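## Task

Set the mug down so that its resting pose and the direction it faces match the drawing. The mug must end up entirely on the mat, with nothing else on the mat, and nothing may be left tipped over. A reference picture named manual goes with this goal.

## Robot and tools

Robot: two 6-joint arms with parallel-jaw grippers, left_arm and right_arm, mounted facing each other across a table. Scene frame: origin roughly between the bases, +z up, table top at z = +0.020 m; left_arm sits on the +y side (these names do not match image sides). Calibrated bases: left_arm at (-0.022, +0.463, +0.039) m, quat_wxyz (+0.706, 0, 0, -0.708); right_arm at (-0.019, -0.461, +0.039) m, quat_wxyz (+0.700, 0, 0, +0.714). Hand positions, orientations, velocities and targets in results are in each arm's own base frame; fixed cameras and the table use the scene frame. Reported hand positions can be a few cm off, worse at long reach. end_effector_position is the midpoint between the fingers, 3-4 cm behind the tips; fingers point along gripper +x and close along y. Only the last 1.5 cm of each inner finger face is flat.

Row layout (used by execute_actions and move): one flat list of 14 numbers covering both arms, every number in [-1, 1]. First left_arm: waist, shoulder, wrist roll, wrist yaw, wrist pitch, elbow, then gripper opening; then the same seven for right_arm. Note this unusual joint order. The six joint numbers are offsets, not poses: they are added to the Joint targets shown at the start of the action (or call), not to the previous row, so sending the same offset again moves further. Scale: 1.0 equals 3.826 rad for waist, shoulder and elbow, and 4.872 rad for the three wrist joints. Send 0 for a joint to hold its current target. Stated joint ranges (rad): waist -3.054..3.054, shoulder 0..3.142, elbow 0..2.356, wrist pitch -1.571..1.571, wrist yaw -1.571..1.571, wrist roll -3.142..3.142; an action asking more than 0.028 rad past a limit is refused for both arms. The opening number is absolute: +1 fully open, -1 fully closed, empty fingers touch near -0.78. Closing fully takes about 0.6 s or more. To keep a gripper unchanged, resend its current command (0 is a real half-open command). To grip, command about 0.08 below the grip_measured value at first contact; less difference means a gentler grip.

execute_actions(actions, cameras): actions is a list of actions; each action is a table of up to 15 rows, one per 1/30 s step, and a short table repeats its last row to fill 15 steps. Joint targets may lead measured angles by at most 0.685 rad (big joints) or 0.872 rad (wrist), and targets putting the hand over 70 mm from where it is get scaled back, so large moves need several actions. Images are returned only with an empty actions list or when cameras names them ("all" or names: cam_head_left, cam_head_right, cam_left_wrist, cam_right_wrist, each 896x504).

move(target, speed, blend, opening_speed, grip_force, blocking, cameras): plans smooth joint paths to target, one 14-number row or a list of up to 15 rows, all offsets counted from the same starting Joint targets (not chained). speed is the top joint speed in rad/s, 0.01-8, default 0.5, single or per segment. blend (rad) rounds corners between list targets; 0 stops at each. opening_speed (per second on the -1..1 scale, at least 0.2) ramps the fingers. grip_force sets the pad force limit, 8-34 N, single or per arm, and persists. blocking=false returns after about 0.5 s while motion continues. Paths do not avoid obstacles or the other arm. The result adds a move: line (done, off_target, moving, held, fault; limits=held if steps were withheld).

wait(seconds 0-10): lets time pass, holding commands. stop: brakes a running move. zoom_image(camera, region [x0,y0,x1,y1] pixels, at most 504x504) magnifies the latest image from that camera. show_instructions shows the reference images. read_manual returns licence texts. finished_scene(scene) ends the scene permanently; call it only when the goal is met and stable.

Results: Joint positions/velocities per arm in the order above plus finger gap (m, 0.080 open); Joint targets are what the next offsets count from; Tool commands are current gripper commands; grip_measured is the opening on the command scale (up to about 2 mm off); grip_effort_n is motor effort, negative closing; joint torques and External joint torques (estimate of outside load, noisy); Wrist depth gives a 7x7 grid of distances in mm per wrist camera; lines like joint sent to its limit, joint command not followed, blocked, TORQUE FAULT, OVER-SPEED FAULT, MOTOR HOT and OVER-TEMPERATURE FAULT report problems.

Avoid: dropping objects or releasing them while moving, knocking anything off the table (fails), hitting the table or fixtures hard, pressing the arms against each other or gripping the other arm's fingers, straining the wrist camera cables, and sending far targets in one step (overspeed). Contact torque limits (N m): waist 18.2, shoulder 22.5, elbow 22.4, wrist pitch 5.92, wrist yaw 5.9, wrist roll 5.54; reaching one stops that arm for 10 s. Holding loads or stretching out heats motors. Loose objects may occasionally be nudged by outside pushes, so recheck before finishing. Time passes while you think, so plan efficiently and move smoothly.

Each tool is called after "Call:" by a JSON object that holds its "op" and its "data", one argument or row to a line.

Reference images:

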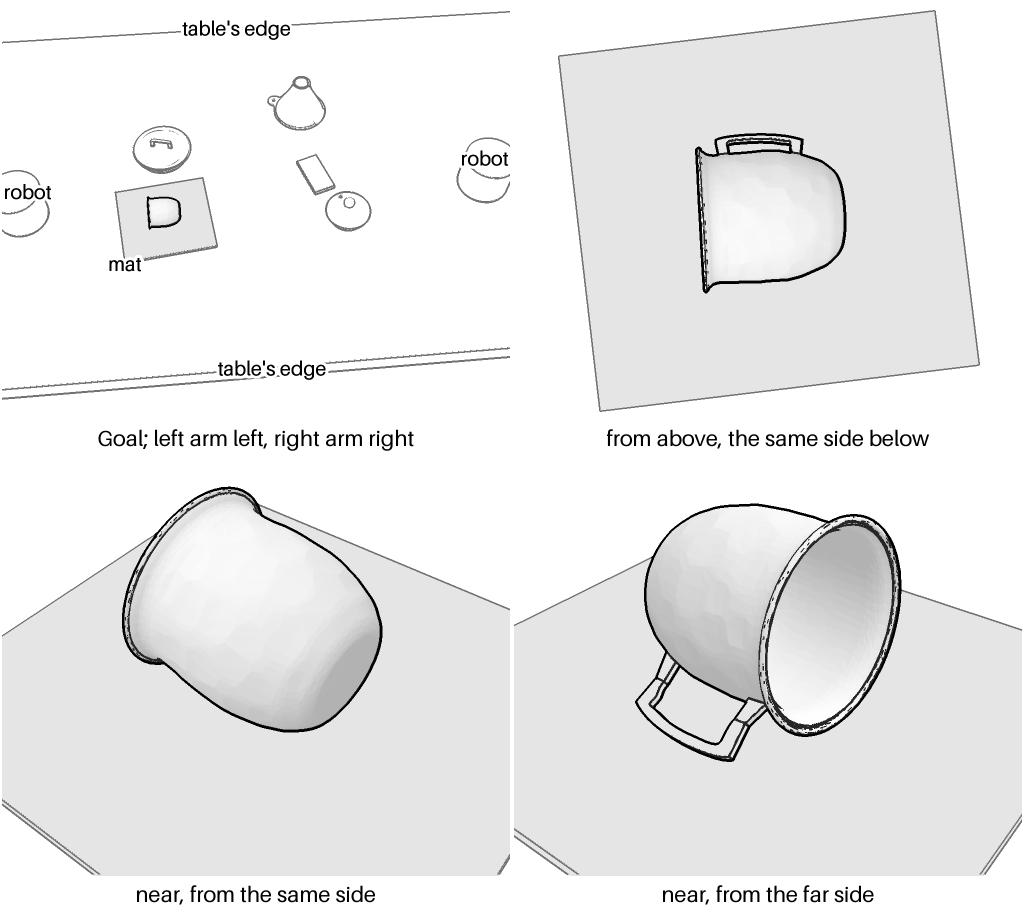

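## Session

Call:
{"op": "execute_actions", "data": {
  "actions": []
}}

Call:
{"op": "show_instructions", "data": {

}}

Scene clock: 0.00 s.
left_arm: end_effector_position=(+0.0735, -0.1947, +0.1407) grip_measured=+1.000 grip_effort_n=n/a end_effector_quat_wxyz=(+0.741, +0.205, +0.287, -0.572) | right_arm: end_effector_position=(+0.2176, -0.1074, +0.1221) grip_measured=+1.000 grip_effort_n=n/a end_effector_quat_wxyz=(+0.774, +0.069, +0.562, -0.284)
Joint names: [waist, shoulder, wrist roll, wrist yaw, wrist pitch, elbow]
Joint positions: left_arm=[-1.072 0.567 0.138 0.191 -0.654 0.486 0.08] | right_arm=[-0.277 1.189 0.191 0.295 -0.913 0.849 0.08]
Joint velocities: within noise
Joint torques (N m): no reading
External joint torques (N m): no reading
Motor temperatures (°C): left_arm=[25 25 30 30 32 26] | right_arm=[25 28 27 28 29 23]
Heat: left arm: hottest wrist pitch 32 °C (+0.0 °C/min); right arm: hottest wrist pitch 29 °C (+0.0 °C/min).
Wrist depth (mm): cam_left_wrist=[1335 - - - - - 896 / 298 1406 1546 1363 - - - / 270 - 281 1384 1406 - - / 251 252 258 261 - 280 1309 / - 238 240 248 250 254 258 / - 84 224 228 231 86 243 / - - 209 213 215 86 -] | cam_right_wrist=[- - - 196 198 242 261 / - 188 207 216 - - - / 179 186 - 212 - - - / 178 185 - - - 247 262 / 133 146 194 - - - 263 / - 81 88 - - 89 72 / - 70 198 - - 85 -]
Joint targets: left_arm=[-1.072 0.566 0.138 0.191 -0.653 0.486] | right_arm=[-0.277 1.188 0.192 0.295 -0.913 0.851]
Tool commands: left_gripper/opening=+1.0 right_gripper/opening=+1.0

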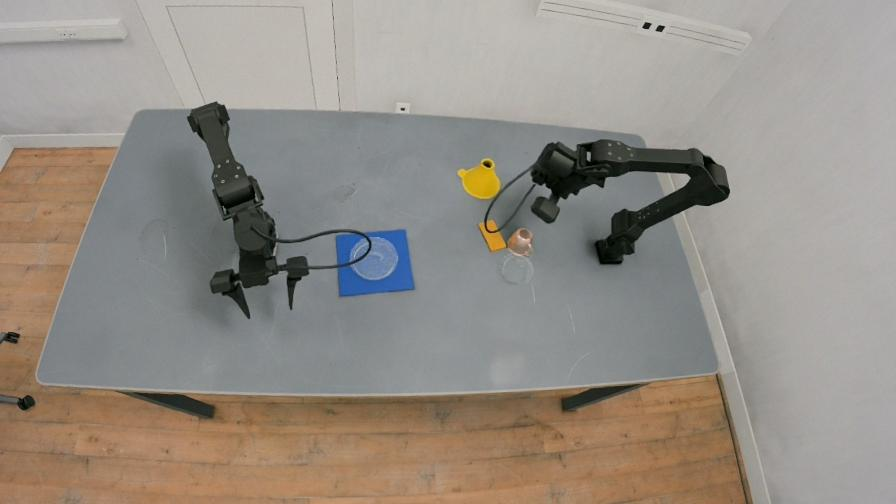

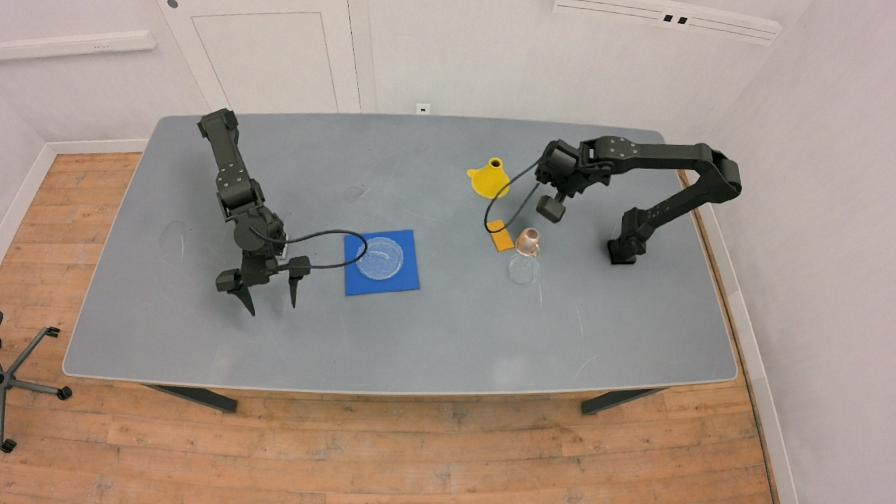

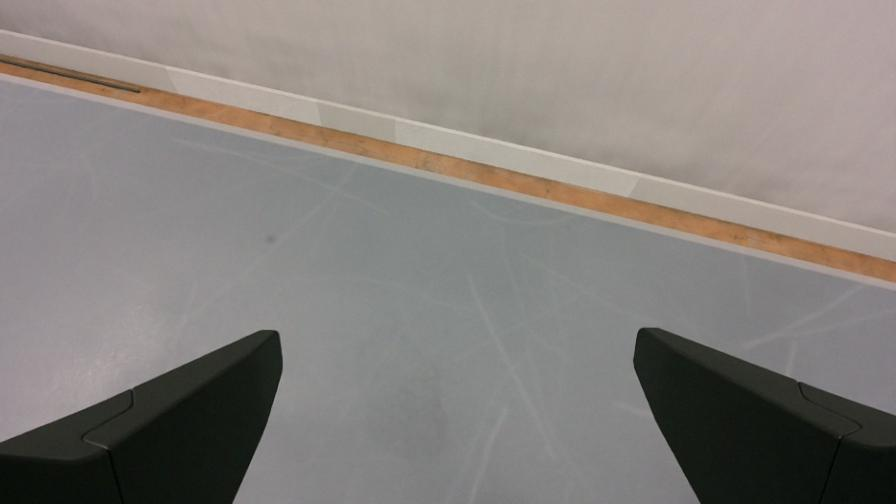

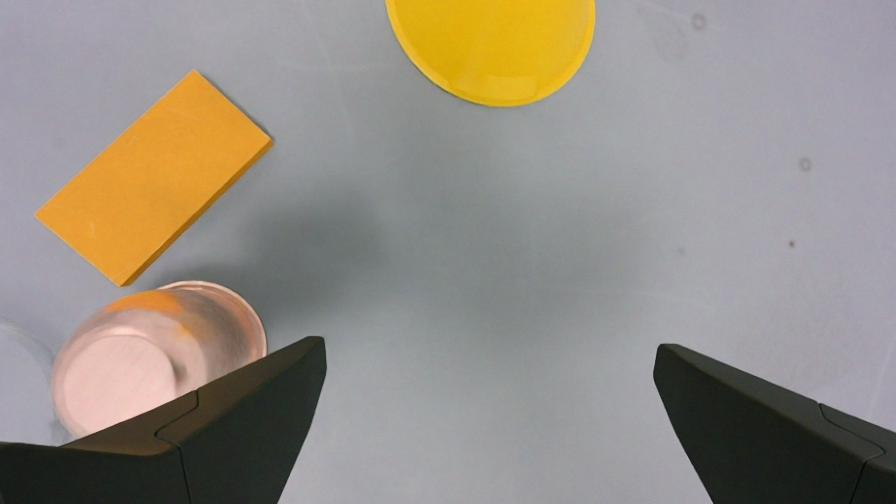

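Reference images for this scene: manual.

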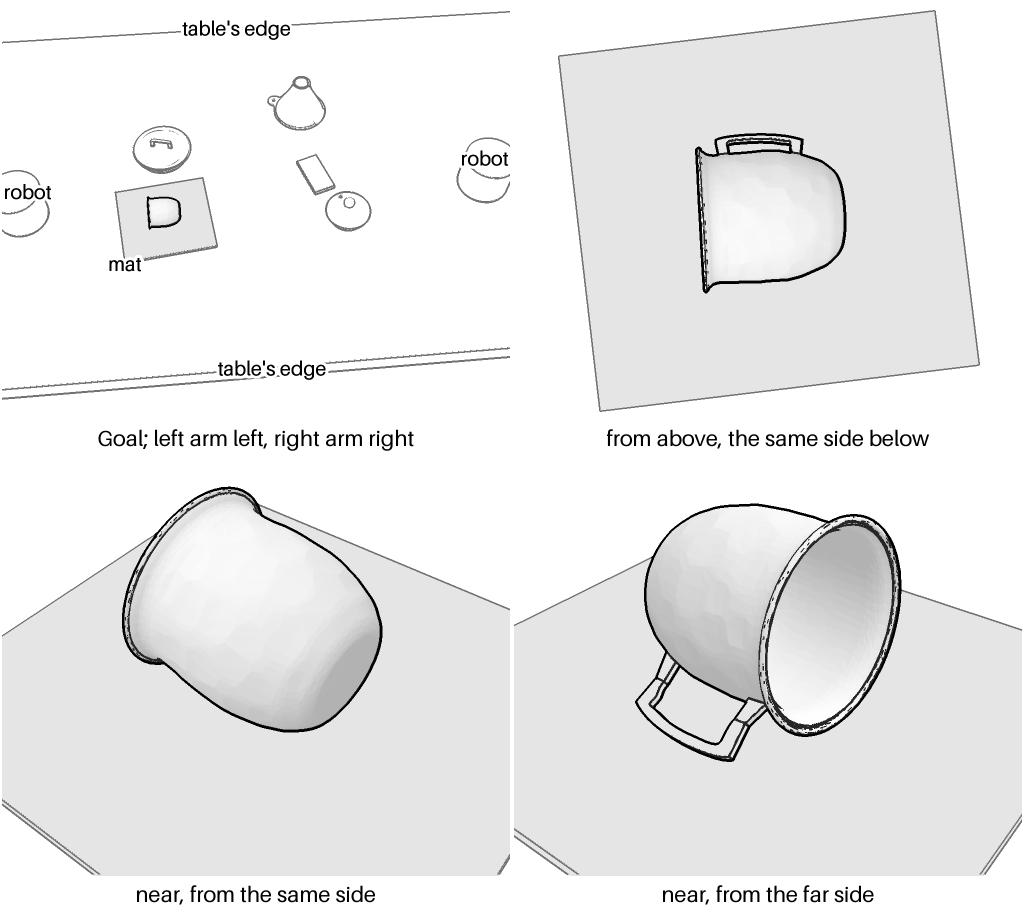

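Call:
{"op": "zoom_image", "data": {
  "camera": "cam_head_left",
  "region": [450, 200, 570, 300]
}}

Call:
{"op": "zoom_image", "data": {
  "camera": "cam_head_right",
  "region": [450, 200, 570, 300]
}}

Call:
{"op": "zoom_image", "data": {
  "camera": "cam_head_left",
  "region": [310, 160, 460, 310]
}}

Call:
{"op": "zoom_image", "data": {
  "camera": "cam_right_wrist",
  "region": [0, 240, 330, 504]
}}

Scaled by 4.200 from the camera's 896x504 image, which has a finer 1280x720 frame.

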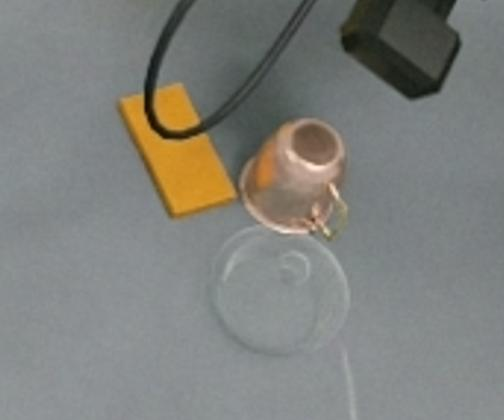

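Scaled by 4.200 from the camera's 896x504 image, which has a finer 1280x720 frame.

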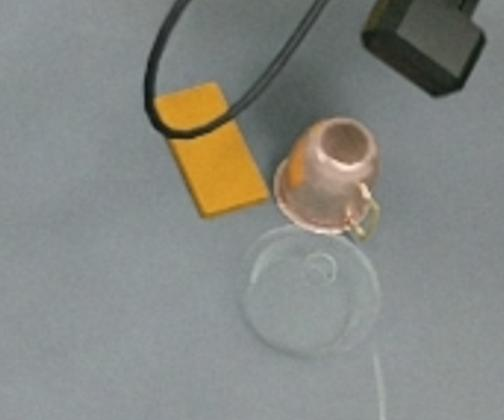

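Scaled by 3.360 from the camera's 896x504 image, which has a finer 1280x720 frame.

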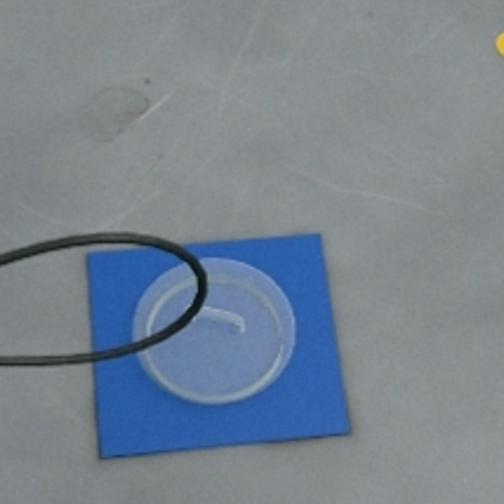

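Scaled by 1.527 from the camera's 896x504 image, which has a finer 1280x720 frame.

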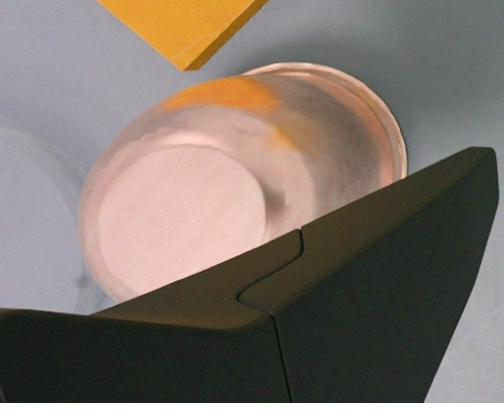

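Call:
{"op": "move", "data": {
  "target": [0.2619,0.2933,0.0107,-0.0392,-0.1410,0.2538,0.6,0.0585,0.0741,0.3403,-0.0606,-0.1036,0.1221,1.0],
  "speed": 0.8,
  "cameras": ["all"]
}}

Scene clock: 44.87 s.
left_arm: end_effector_position=(+0.3005, -0.0216, +0.1503) grip_measured=+0.603 grip_effort_n=-18.4 end_effector_quat_wxyz=(+0.702, +0.089, +0.701, -0.091) | right_arm: end_effector_position=(+0.2424, -0.0144, +0.1690) grip_measured=+1.000 grip_effort_n=0.2 end_effector_quat_wxyz=(+0.412, +0.574, +0.410, -0.576)
Joint names: [waist, shoulder, wrist roll, wrist yaw, wrist pitch, elbow]
Joint positions: left_arm=[-0.07 1.679 0.186 0.003 -1.339 1.449 0.062] | right_arm=[-0.057 1.462 1.844 0.004 -1.415 1.307 0.08]
Joint torques (N m): left_arm=[0.13 -5.25 0.15 -0.03 0.51 6.55] | right_arm=[0.51 -4.25 0.15 -0.13 0.15 5.76]
External joint torques (N m): left_arm=[0.11 1.36 0.15 -0.04 0.17 0.77] | right_arm=[0.5 0.58 0.15 -0.18 -0.14 0.12]
Motor temperatures (°C): left_arm=[25 25 30 30 34 30] | right_arm=[25 29 27 28 30 28]
Heat: left arm: hottest wrist pitch 34 °C (+2.7 °C/min); right arm: hottest wrist pitch 30 °C (+1.3 °C/min).
Wrist depth (mm): cam_left_wrist=[194 194 198 198 202 205 208 / 204 205 202 208 210 216 219 / 214 217 217 219 221 230 231 / 226 229 230 230 235 242 245 / 239 240 241 246 247 255 262 / - 73 257 261 262 82 276 / - - 278 283 - - -] | cam_right_wrist=[- - 220 223 227 229 - / - 230 - - - - 217 / - 241 238 197 246 - - / - 250 246 195 - - - / - - - - - 265 - / - 75 88 - - 89 72 / - 70 - 301 - 84 -]
Joint targets: left_arm=[-0.070 1.688 0.190 0.000 -1.340 1.458] | right_arm=[-0.053 1.471 1.850 0.000 -1.418 1.318]
move: done

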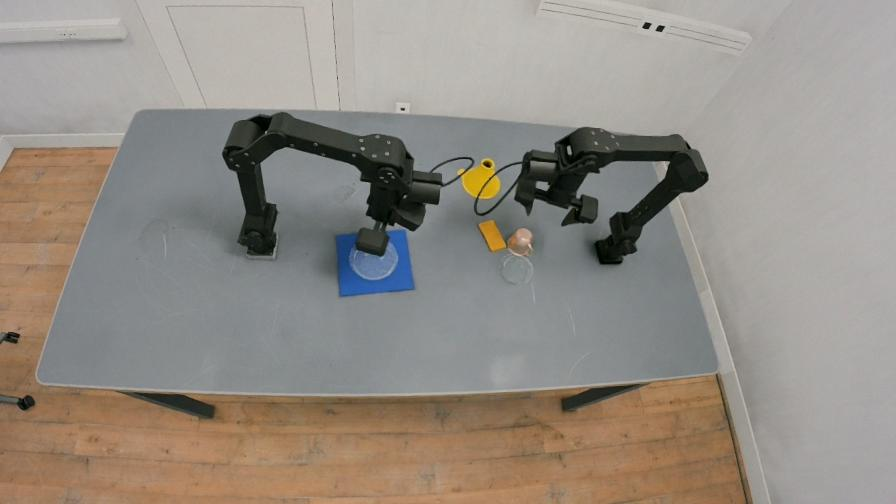

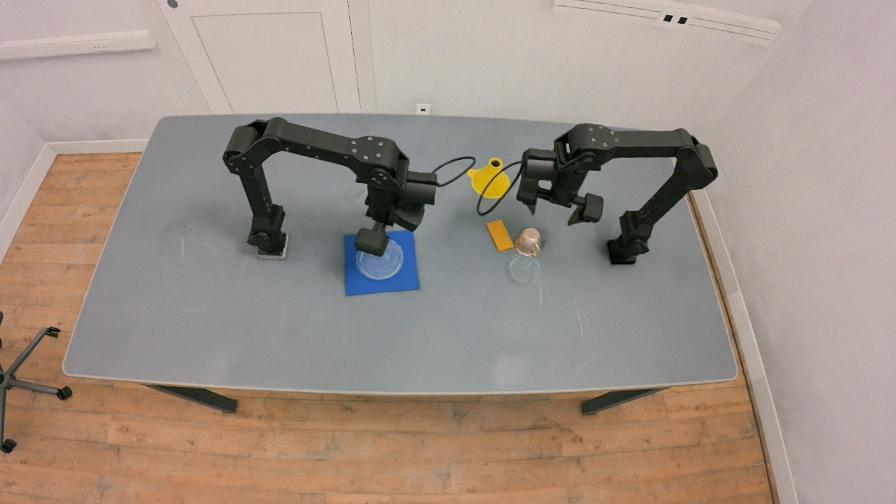

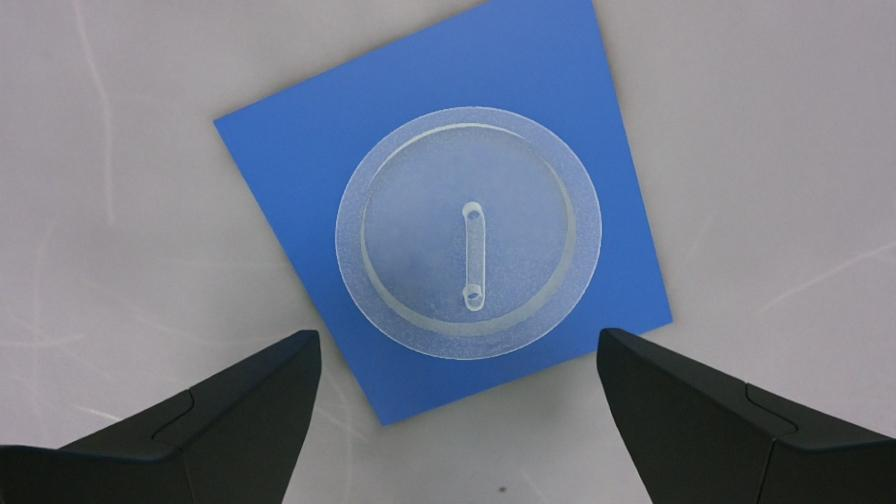

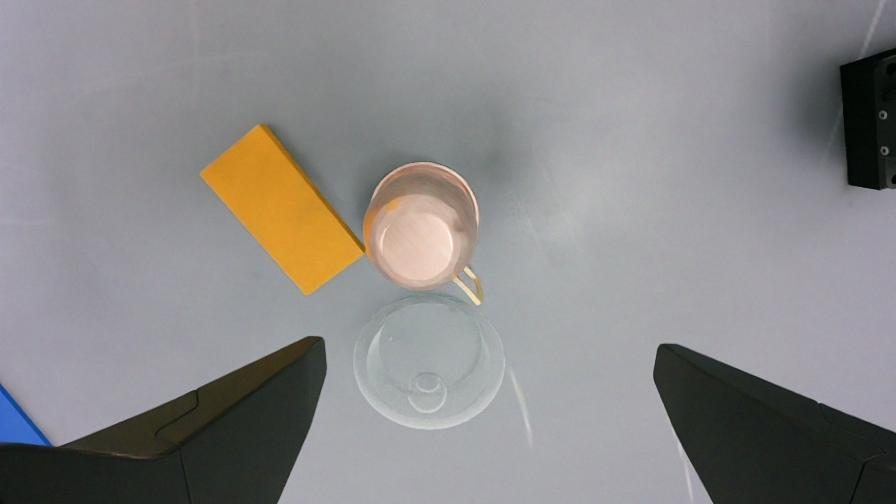

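Call:
{"op": "move", "data": {
  "target": [-0.0042,-0.0219,-0.0033,0,0.0507,-0.0866,0.2,0.0042,0.0242,0,0,0.042,-0.0292,1.0],
  "cameras": ["cam_left_wrist","cam_right_wrist"]
}}

Scene clock: 66.03 s.
left_arm: end_effector_position=(+0.2746, -0.0234, +0.0896) grip_measured=+0.203 grip_effort_n=-18.4 end_effector_quat_wxyz=(+0.700, +0.091, +0.702, -0.093) | right_arm: end_effector_position=(+0.2695, -0.0116, +0.1239) grip_measured=+1.000 grip_effort_n=0.2 end_effector_quat_wxyz=(+0.420, +0.575, +0.412, -0.569)
Joint names: [waist, shoulder, wrist roll, wrist yaw, wrist pitch, elbow]
Joint positions: left_arm=[-0.084 1.613 0.177 0.003 -1.096 1.135 0.044] | right_arm=[-0.041 1.555 1.844 0.004 -1.216 1.214 0.08]
Joint torques (N m): left_arm=[-0.17 -6.43 -0.07 -0.03 0.75 4.64] | right_arm=[0.43 -4.85 0.15 -0.12 0.52 3.99]
External joint torques (N m): left_arm=[-0.17 -0.43 -0.07 -0.04 0.41 -1] | right_arm=[0.43 0.65 0.15 -0.17 0.24 -1.61]
Heat: left arm: hottest elbow 34 °C (+7.1 °C/min); right arm: hottest shoulder 29 °C (+1.0 °C/min).
Wrist depth (mm): cam_left_wrist=[140 140 142 143 145 149 152 / 149 147 150 152 153 156 160 / 156 155 158 159 162 165 169 / 165 166 165 168 171 173 178 / 174 177 174 178 178 184 191 / 185 183 84 190 90 194 204 / - - 199 207 91 72 -] | cam_right_wrist=[- - - - - 179 180 / - - 184 - - - - / 199 192 192 153 - - - / - - 199 146 207 - - / - 221 - - - - - / - 75 88 - - 89 72 / - 70 - - 244 84 -]
Joint targets: left_arm=[-0.086 1.604 0.174 0.000 -1.093 1.126] | right_arm=[-0.037 1.564 1.850 0.000 -1.213 1.206]
move: done
Images, in order (width x height): cam_left_wrist 896x504, cam_right_wrist 896x504.

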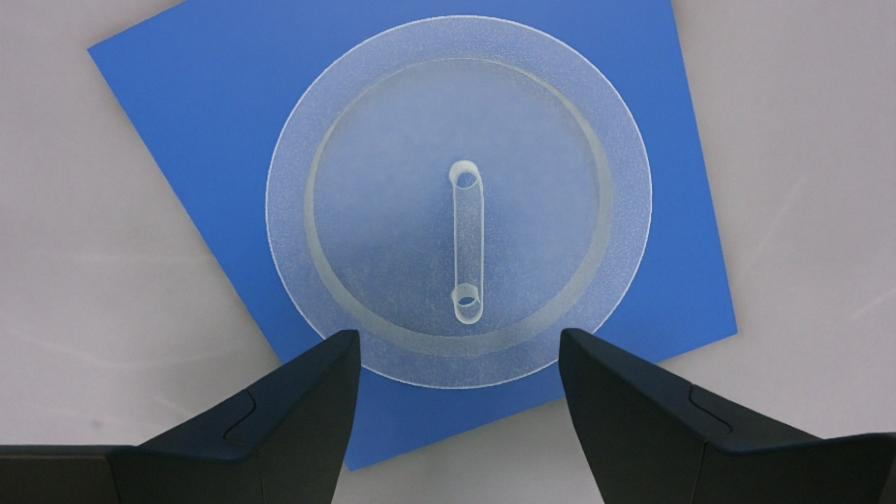

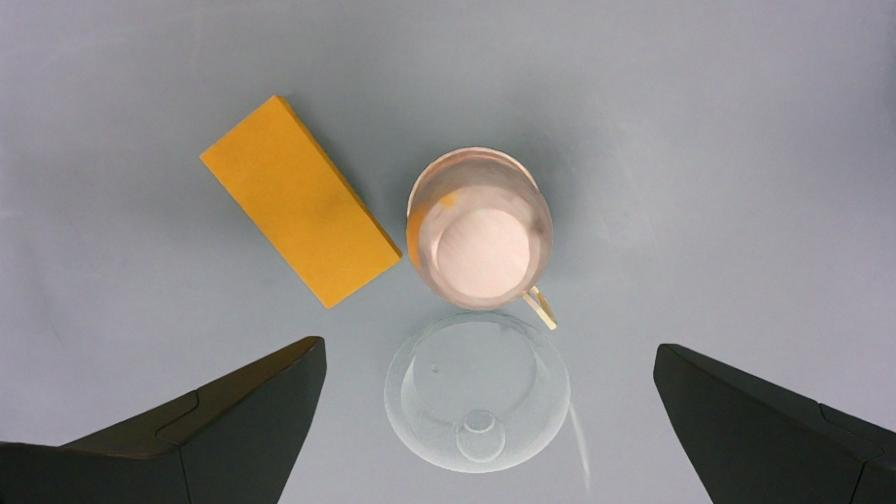

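Call:
{"op": "move", "data": {
  "target": [
    [-0.0032,0.011,-0.0025,0,0.0209,-0.0155,0.2,-0.0076,0.0011,0.0082,0,0.0164,-0.0197,1.0],
    [-0.0032,0.0221,-0.0025,0,0.0418,-0.0311,0.2,-0.0076,0.0132,0.0082,0,0.0518,-0.0527,1.0]
  ],
  "speed": [0.3,0.2],
  "cameras": ["cam_left_wrist","cam_right_wrist"]
}}

Scene clock: 87.33 s.
left_arm: end_effector_position=(+0.2794, -0.0275, +0.0509) grip_measured=+0.203 grip_effort_n=-17.0 end_effector_quat_wxyz=(+0.708, +0.091, +0.695, -0.091) | right_arm: end_effector_position=(+0.2683, -0.0174, +0.0619) grip_measured=+1.000 grip_effort_n=0.2 end_effector_quat_wxyz=(+0.402, +0.588, +0.394, -0.582)
Joint names: [waist, shoulder, wrist roll, wrist yaw, wrist pitch, elbow]
Joint positions: left_arm=[-0.098 1.662 0.161 0 -0.916 1.026 0.044] | right_arm=[-0.063 1.606 1.884 0.003 -0.964 1.012 0.08]
Joint torques (N m): left_arm=[-0.01 -2.77 0.04 0.05 2.32 3.41] | right_arm=[-0.47 -4.9 0.15 -0.12 0.48 3.75]
External joint torques (N m): left_arm=[0.02 3.33 0.04 0.03 1.96 -1.99] | right_arm=[-0.51 0.67 0.15 -0.17 0.18 -1.56]
Heat: left arm: hottest elbow 33 °C (+4.0 °C/min); right arm: hottest shoulder 30 °C (+1.0 °C/min).
Wrist depth (mm): cam_left_wrist=[110 110 112 112 113 115 118 / 115 116 116 117 119 120 124 / - 120 122 123 125 127 130 / 129 127 129 130 131 131 137 / 136 136 134 138 137 143 146 / 144 141 79 145 90 78 152 / - - 151 154 91 72 -] | cam_right_wrist=[- - - - - 125 - / - 131 131 - - 129 - / - 131 - 136 - - - / - 136 137 98 - - - / 153 146 141 87 88 - - / 161 74 88 91 91 89 72 / - 70 168 - - 84 -]
Joint targets: left_arm=[-0.098 1.689 0.162 0.000 -0.889 1.007] | right_arm=[-0.067 1.615 1.890 0.000 -0.961 1.004]
move: done
Images, in order (width x height): cam_left_wrist 896x504, cam_right_wrist 896x504.

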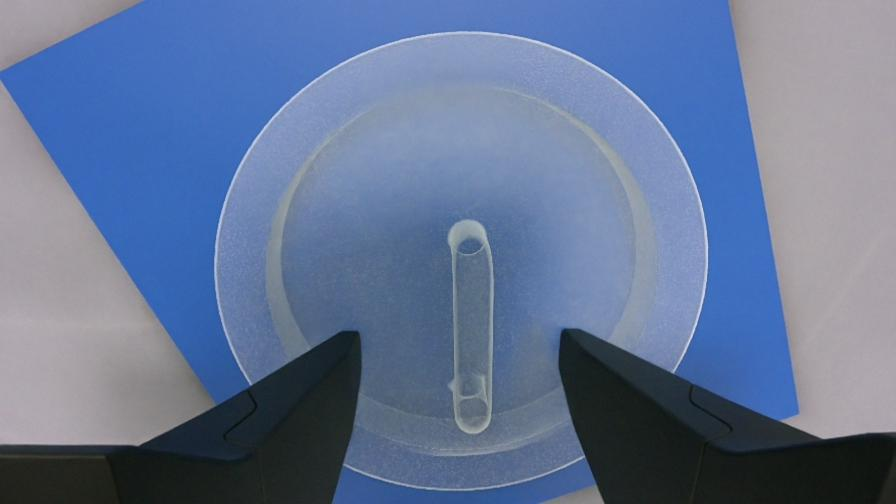

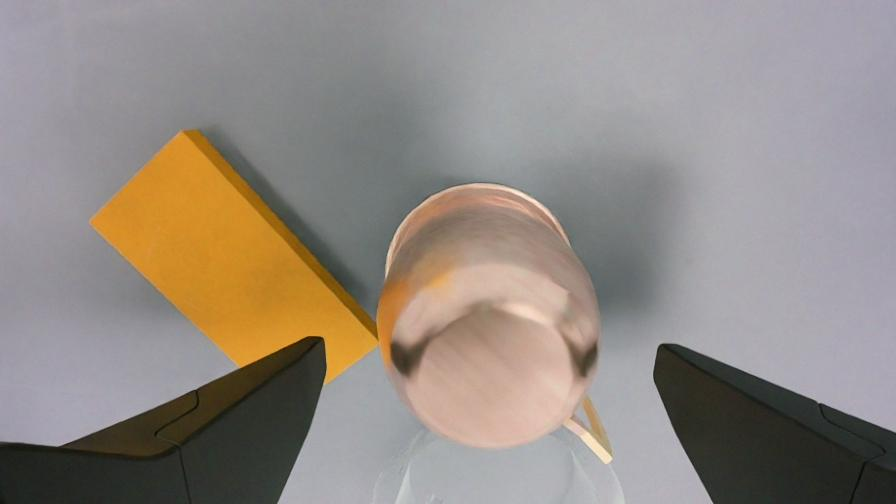

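Call:
{"op": "move", "data": {
  "target": [
    [0,-0.0045,0,0,0,0,0.2,-0.0055,0,-0.0043,0,0,0,1.0],
    [0,-0.0045,0,0,0,0,-0.77,-0.0055,0,-0.0043,0,0,0,0.2]
  ],
  "opening_speed": 0.6,
  "speed": 0.1,
  "grip_force": [25, 22],
  "cameras": ["cam_left_wrist","cam_right_wrist"]
}}

Scene clock: 100.80 s.
left_arm: end_effector_position=(+0.2825, -0.0288, +0.0519) grip_measured=-0.636 grip_effort_n=-65.4 end_effector_quat_wxyz=(+0.715, +0.091, +0.687, -0.092) | right_arm: end_effector_position=(+0.2678, -0.0230, +0.0618) grip_measured=+0.203 grip_effort_n=-16.5 end_effector_quat_wxyz=(+0.398, +0.590, +0.391, -0.584)
Joint names: [waist, shoulder, wrist roll, wrist yaw, wrist pitch, elbow]
Joint positions: left_arm=[-0.1 1.655 0.159 0.003 -0.897 1.021 0.006] | right_arm=[-0.084 1.606 1.875 0.003 -0.964 1.012 0.044]
Joint torques (N m): left_arm=[0.19 -3.85 0.09 -0.03 1.16 3.89] | right_arm=[-0.41 -4.85 -0.2 -0.09 0.49 3.73]
External joint torques (N m): left_arm=[0.15 2.28 0.09 -0.04 0.72 -1.66] | right_arm=[-0.38 0.75 -0.2 -0.14 0.21 -1.58]
Heat: left arm: hottest wrist pitch 37 °C (+3.0 °C/min); right arm: hottest shoulder 30 °C (+1.0 °C/min).
Wrist depth (mm): cam_left_wrist=[112 112 113 114 115 117 119 / - 117 118 119 120 122 126 / 121 122 123 125 125 127 131 / 128 128 130 130 132 133 138 / 136 134 135 136 139 142 146 / 143 143 141 - 144 149 154 / - - - - - - -] | cam_right_wrist=[- 126 126 - - - - / - 129 130 - 130 131 132 / - 131 - 81 83 - - / - 136 138 81 82 - - / - 141 142 86 86 150 150 / - - 81 158 159 83 159 / - - 78 - 91 72 -]
Joint targets: left_arm=[-0.098 1.672 0.162 0.000 -0.890 1.007] | right_arm=[-0.088 1.615 1.869 0.000 -0.961 1.004]
grip_force (N): 25, 22
move: done
Images, in order (width x height): cam_left_wrist 896x504, cam_right_wrist 896x504.

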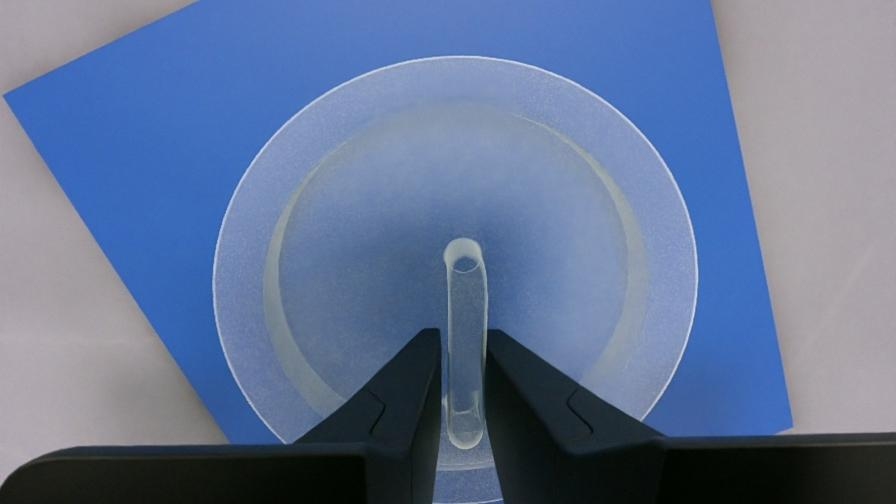

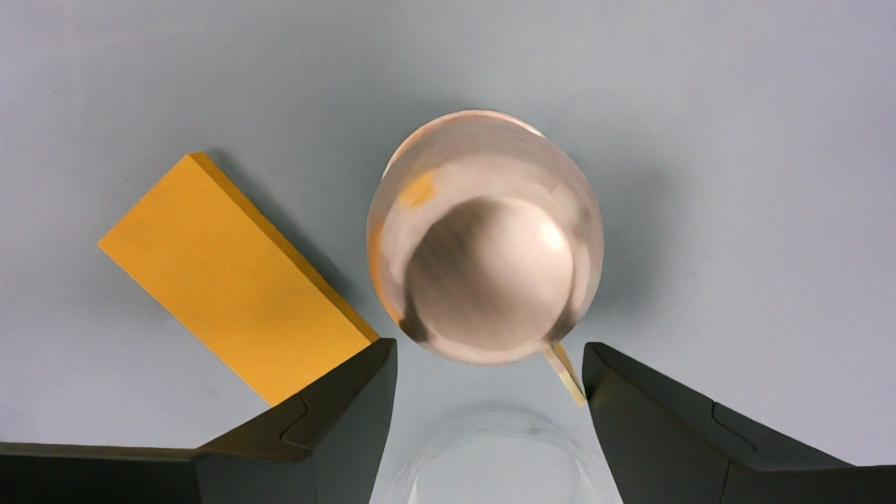

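Call:
{"op": "move", "data": {
  "target": [
    [0,0,0,0,0,0,-0.77,0,0,0,0,0,0,1.0],
    [0,-0.01,0,0,-0.0462,0.0447,-0.77,0,-0.0137,0,0,-0.0559,0.0579,1.0],
    [0.155,0.0464,0,0,-0.0542,0.1114,-0.77,-0.0286,-0.0188,0.0411,0,-0.056,0.0528,1.0],
    [0.155,0.0601,0,0,-0.0146,0.0745,-0.77,-0.0286,-0.0188,0.0411,0,-0.056,0.0528,1.0]
  ],
  "speed": [0.3,0.2,0.5,0.2],
  "blend": [0,0.03,0,0],
  "cameras": ["all"]
}}

Scene clock: 129.83 s.
left_arm: end_effector_position=(+0.3047, +0.1644, +0.0525) grip_measured=-0.636 grip_effort_n=-65.4 end_effector_quat_wxyz=(+0.707, -0.115, +0.687, +0.121) | right_arm: end_effector_position=(+0.2614, -0.0517, +0.1239) grip_measured=+0.997 grip_effort_n=17.9 end_effector_quat_wxyz=(+0.303, +0.638, +0.302, -0.640)
Joint names: [waist, shoulder, wrist roll, wrist yaw, wrist pitch, elbow]
Joint positions: left_arm=[0.495 1.887 0.159 0.001 -0.963 1.308 0.006] | right_arm=[-0.193 1.554 2.063 0.003 -1.231 1.214 0.08]
Joint torques (N m): left_arm=[0 -5.78 0.08 0.03 0.8 3.78] | right_arm=[-0.33 -7.2 0.17 -0.09 0.19 4.04]
External joint torques (N m): left_arm=[-0.04 2.13 0.08 0.02 0.42 -1.73] | right_arm=[-0.34 -1.77 0.17 -0.13 -0.06 -1.49]
Heat: left arm: hottest wrist pitch 35 °C (+2.0 °C/min); right arm: hottest shoulder 31 °C (+2.0 °C/min).
Wrist depth (mm): cam_left_wrist=[110 110 112 113 114 115 116 / 116 117 117 119 119 121 122 / 121 121 124 124 126 127 128 / 127 127 130 131 133 133 134 / 134 135 136 136 140 141 141 / 141 142 141 - 145 150 147 / - - - - - - -] | cam_right_wrist=[158 171 - - - - - / 168 188 - - - - 186 / 199 196 196 182 - - - / - - 201 148 150 - 209 / - - 209 156 - - - / - 75 95 - - 89 72 / - 70 - - - 84 -]
Joint targets: left_arm=[0.495 1.902 0.162 0.000 -0.961 1.292] | right_arm=[-0.197 1.543 2.069 0.000 -1.233 1.207]
grip_force (N): 25, 22
move: done

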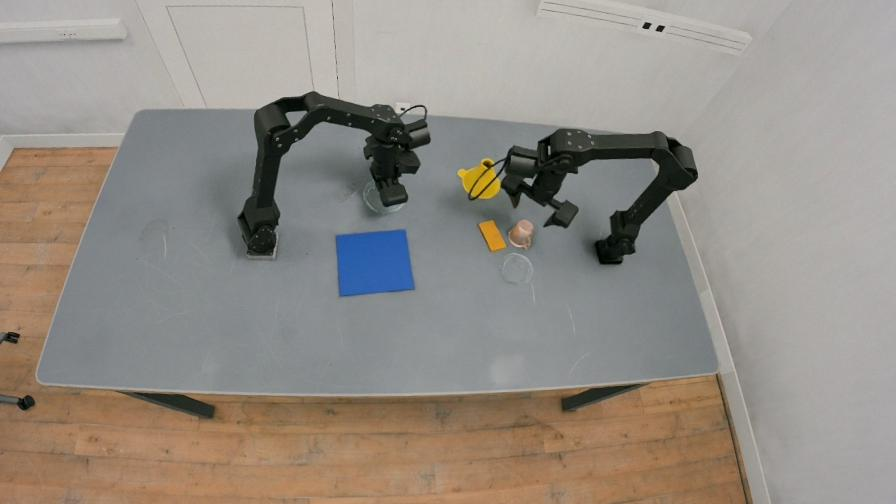

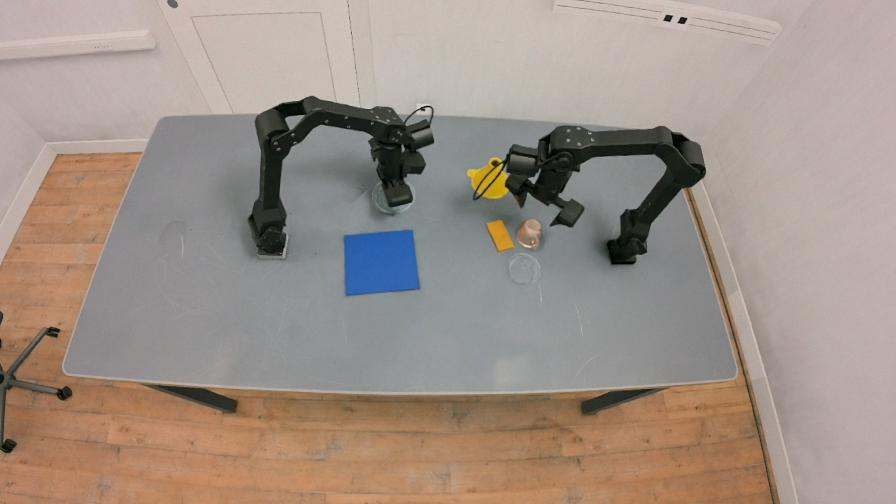

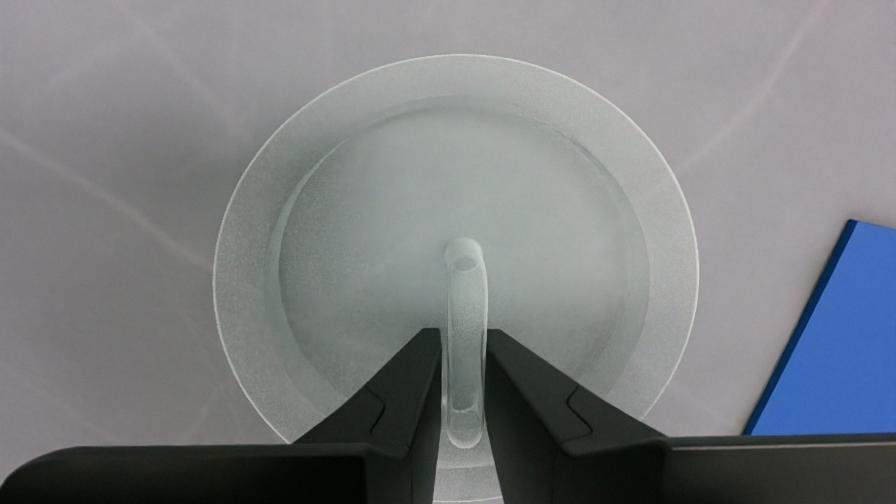

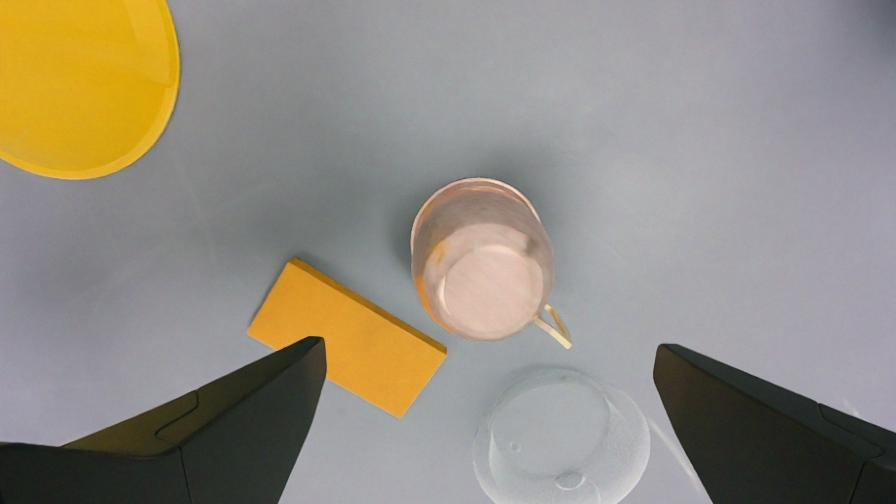

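Call:
{"op": "move", "data": {
  "target": [
    [0,0,0,0,0,0,0.2,0,0,0,0,0,0,1.0],
    [0,-0.0137,0,0,-0.0397,0.0369,0.2,0.0018,-0.0014,0,0,0.0163,-0.0226,1.0],
    [0,-0.0137,0,0,-0.0397,0.0369,0.2,0.0018,0.0092,0,0,0.0501,-0.0551,1.0]
  ],
  "opening_speed": 0.6,
  "speed": [0.2,0.25,0.25],
  "cameras": ["cam_right_wrist"]
}}

Scene clock: 155.17 s.
left_arm: end_effector_position=(+0.2991, +0.1603, +0.0906) grip_measured=+0.197 grip_effort_n=15.1 end_effector_quat_wxyz=(+0.693, -0.120, +0.701, +0.115) | right_arm: end_effector_position=(+0.2565, -0.0507, +0.0688) grip_measured=+0.997 grip_effort_n=17.9 end_effector_quat_wxyz=(+0.306, +0.642, +0.299, -0.636)
Joint names: [waist, shoulder, wrist roll, wrist yaw, wrist pitch, elbow]
Joint positions: left_arm=[0.493 1.857 0.159 0.003 -1.152 1.426 0.044] | right_arm=[-0.193 1.569 2.063 0.003 -0.992 1.004 0.08]
Joint torques (N m): left_arm=[0.15 -8.14 0.09 -0.03 0.48 6.33] | right_arm=[0.51 -4.63 0.13 -0.11 0.49 3.78]
External joint torques (N m): left_arm=[0.11 -0.29 0.09 -0.03 0.15 0.65] | right_arm=[0.48 0.75 0.13 -0.15 0.21 -1.6]
Heat: left arm: hottest wrist pitch 34 °C (-2.0 °C/min); right arm: hottest shoulder 33 °C (+3.0 °C/min).
Wrist depth (mm): cam_left_wrist=[140 140 142 144 146 147 149 / 146 147 150 151 154 154 159 / 154 157 157 160 162 164 165 / 163 165 168 169 172 174 174 / 172 174 176 180 181 183 185 / - 182 84 192 89 84 199 / - - 201 208 91 72 -] | cam_right_wrist=[- 136 131 - - - - / - 137 - - - 138 140 / - - - 146 - 143 - / - - - 119 134 149 148 / - - - 99 99 - - / - 74 95 99 99 89 72 / - 70 166 103 - 84 -]
Joint targets: left_arm=[0.495 1.850 0.162 0.000 -1.154 1.434] | right_arm=[-0.190 1.578 2.069 0.000 -0.989 0.996]
grip_force (N): 25, 22
move: done
Images, in order (width x height): cam_right_wrist 896x504.

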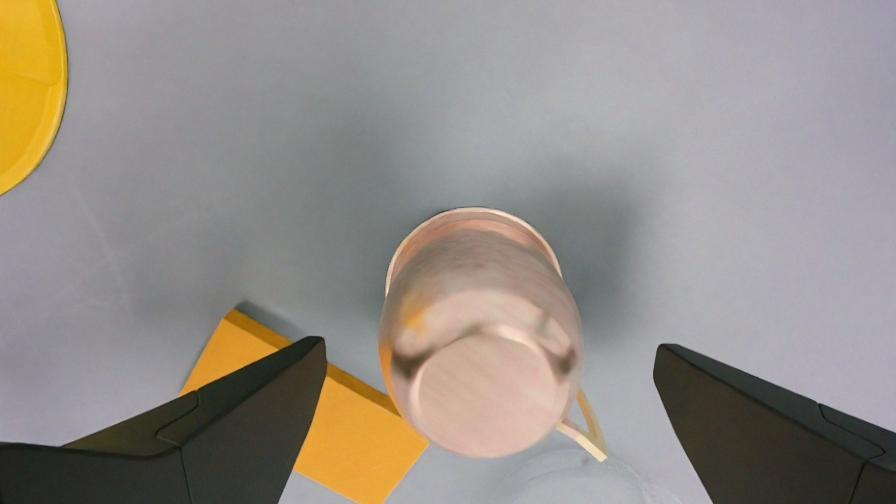

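Call:
{"op": "move", "data": {
  "target": [0,0,0,0,0,0,0.2,0,0,0,0,0,0,0.45],
  "opening_speed": 0.4,
  "cameras": ["cam_right_wrist"]
}}

Scene clock: 161.50 s.
left_arm: end_effector_position=(+0.2991, +0.1603, +0.0906) grip_measured=+0.197 grip_effort_n=15.1 end_effector_quat_wxyz=(+0.693, -0.120, +0.701, +0.115) | right_arm: end_effector_position=(+0.2565, -0.0507, +0.0688) grip_measured=+0.454 grip_effort_n=-16.0 end_effector_quat_wxyz=(+0.306, +0.642, +0.299, -0.636)
Joint names: [waist, shoulder, wrist roll, wrist yaw, wrist pitch, elbow]
Joint positions: left_arm=[0.493 1.857 0.159 0.003 -1.152 1.426 0.044] | right_arm=[-0.193 1.569 2.063 0.003 -0.992 1.004 0.055]
Joint torques (N m): left_arm=[0.17 -8.16 0.08 -0.03 0.48 6.34] | right_arm=[0.3 -4.67 0.17 -0.12 0.48 3.78]
External joint torques (N m): left_arm=[0.21 -0.22 0.08 -0.04 0.15 0.59] | right_arm=[0.32 0.72 0.17 -0.17 0.2 -1.59]
Motor temperatures (°C): left_arm=[25 31 30 30 34 32] | right_arm=[25 32 27 28 29 27]
Heat: left arm: hottest wrist pitch 34 °C (-3.0 °C/min); right arm: hottest shoulder 32 °C (+2.0 °C/min).
Wrist depth (mm): cam_left_wrist=[140 140 142 144 146 147 149 / 146 147 150 151 154 155 157 / 155 157 158 160 160 164 164 / 163 165 167 169 174 174 175 / 173 175 176 180 181 184 186 / 185 182 84 192 90 84 199 / - - 204 208 90 72 -] | cam_right_wrist=[- 132 132 - - - - / - - - 137 - - - / - - - - - - - / - - - 119 112 - 152 / - - - 98 98 - - / - 157 81 98 99 - - / - - 77 166 175 88 -]
Joint targets: left_arm=[0.495 1.850 0.162 0.000 -1.154 1.434] | right_arm=[-0.190 1.578 2.069 0.000 -0.989 0.996]
grip_force (N): 25, 22
move: done
Images, in order (width x height): cam_right_wrist 896x504.

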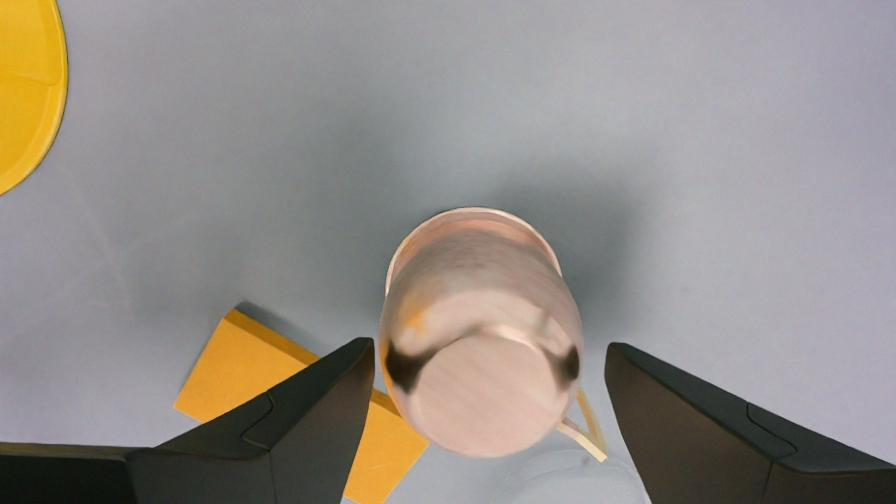

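Call:
{"op": "move", "data": {
  "target": [0,0,0,0,0,0,0.2,0,0,0,0,0,0,0.2],
  "opening_speed": 0.3,
  "cameras": ["cam_right_wrist"]
}}

Scene clock: 166.43 s.
left_arm: end_effector_position=(+0.2991, +0.1603, +0.0906) grip_measured=+0.197 grip_effort_n=15.1 end_effector_quat_wxyz=(+0.693, -0.120, +0.701, +0.115) | right_arm: end_effector_position=(+0.2567, -0.0507, +0.0688) grip_measured=+0.232 grip_effort_n=-58.8 end_effector_quat_wxyz=(+0.307, +0.642, +0.299, -0.636)
Joint names: [waist, shoulder, wrist roll, wrist yaw, wrist pitch, elbow]
Joint positions: left_arm=[0.493 1.857 0.159 0.003 -1.152 1.426 0.044] | right_arm=[-0.193 1.569 2.063 0.003 -0.992 1.004 0.045]
Joint torques (N m): left_arm=[0.15 -8.16 0.09 -0.03 0.48 6.33] | right_arm=[0.29 -4.55 0.14 -0.08 0.42 3.82]
External joint torques (N m): left_arm=[0.19 -0.39 0.09 -0.04 0.17 0.72] | right_arm=[0.29 0.86 0.14 -0.12 0.16 -1.54]
Heat: left arm: hottest shoulder 33 °C (+5.0 °C/min); right arm: hottest shoulder 32 °C (+2.0 °C/min).
Wrist depth (mm): cam_left_wrist=[140 140 142 144 146 147 149 / 147 146 150 151 154 155 158 / 154 157 158 160 162 163 164 / 162 165 167 169 172 175 175 / 175 174 176 182 181 184 186 / 186 182 84 191 89 84 198 / - - 204 209 90 72 -] | cam_right_wrist=[- 131 134 - 131 - - / - - - - 136 - - / - - - - - - - / - - - 122 121 - - / - - - 99 98 - - / - 157 80 99 98 80 165 / - - 80 106 - 74 -]
Joint targets: left_arm=[0.495 1.850 0.162 0.000 -1.154 1.434] | right_arm=[-0.190 1.578 2.069 0.000 -0.990 0.996]
grip_force (N): 25, 22
move: done
Images, in order (width x height): cam_right_wrist 896x504.

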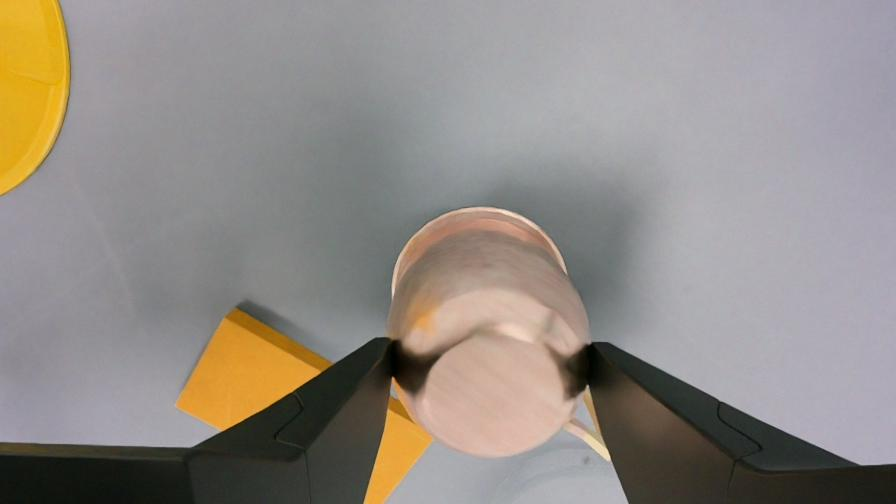

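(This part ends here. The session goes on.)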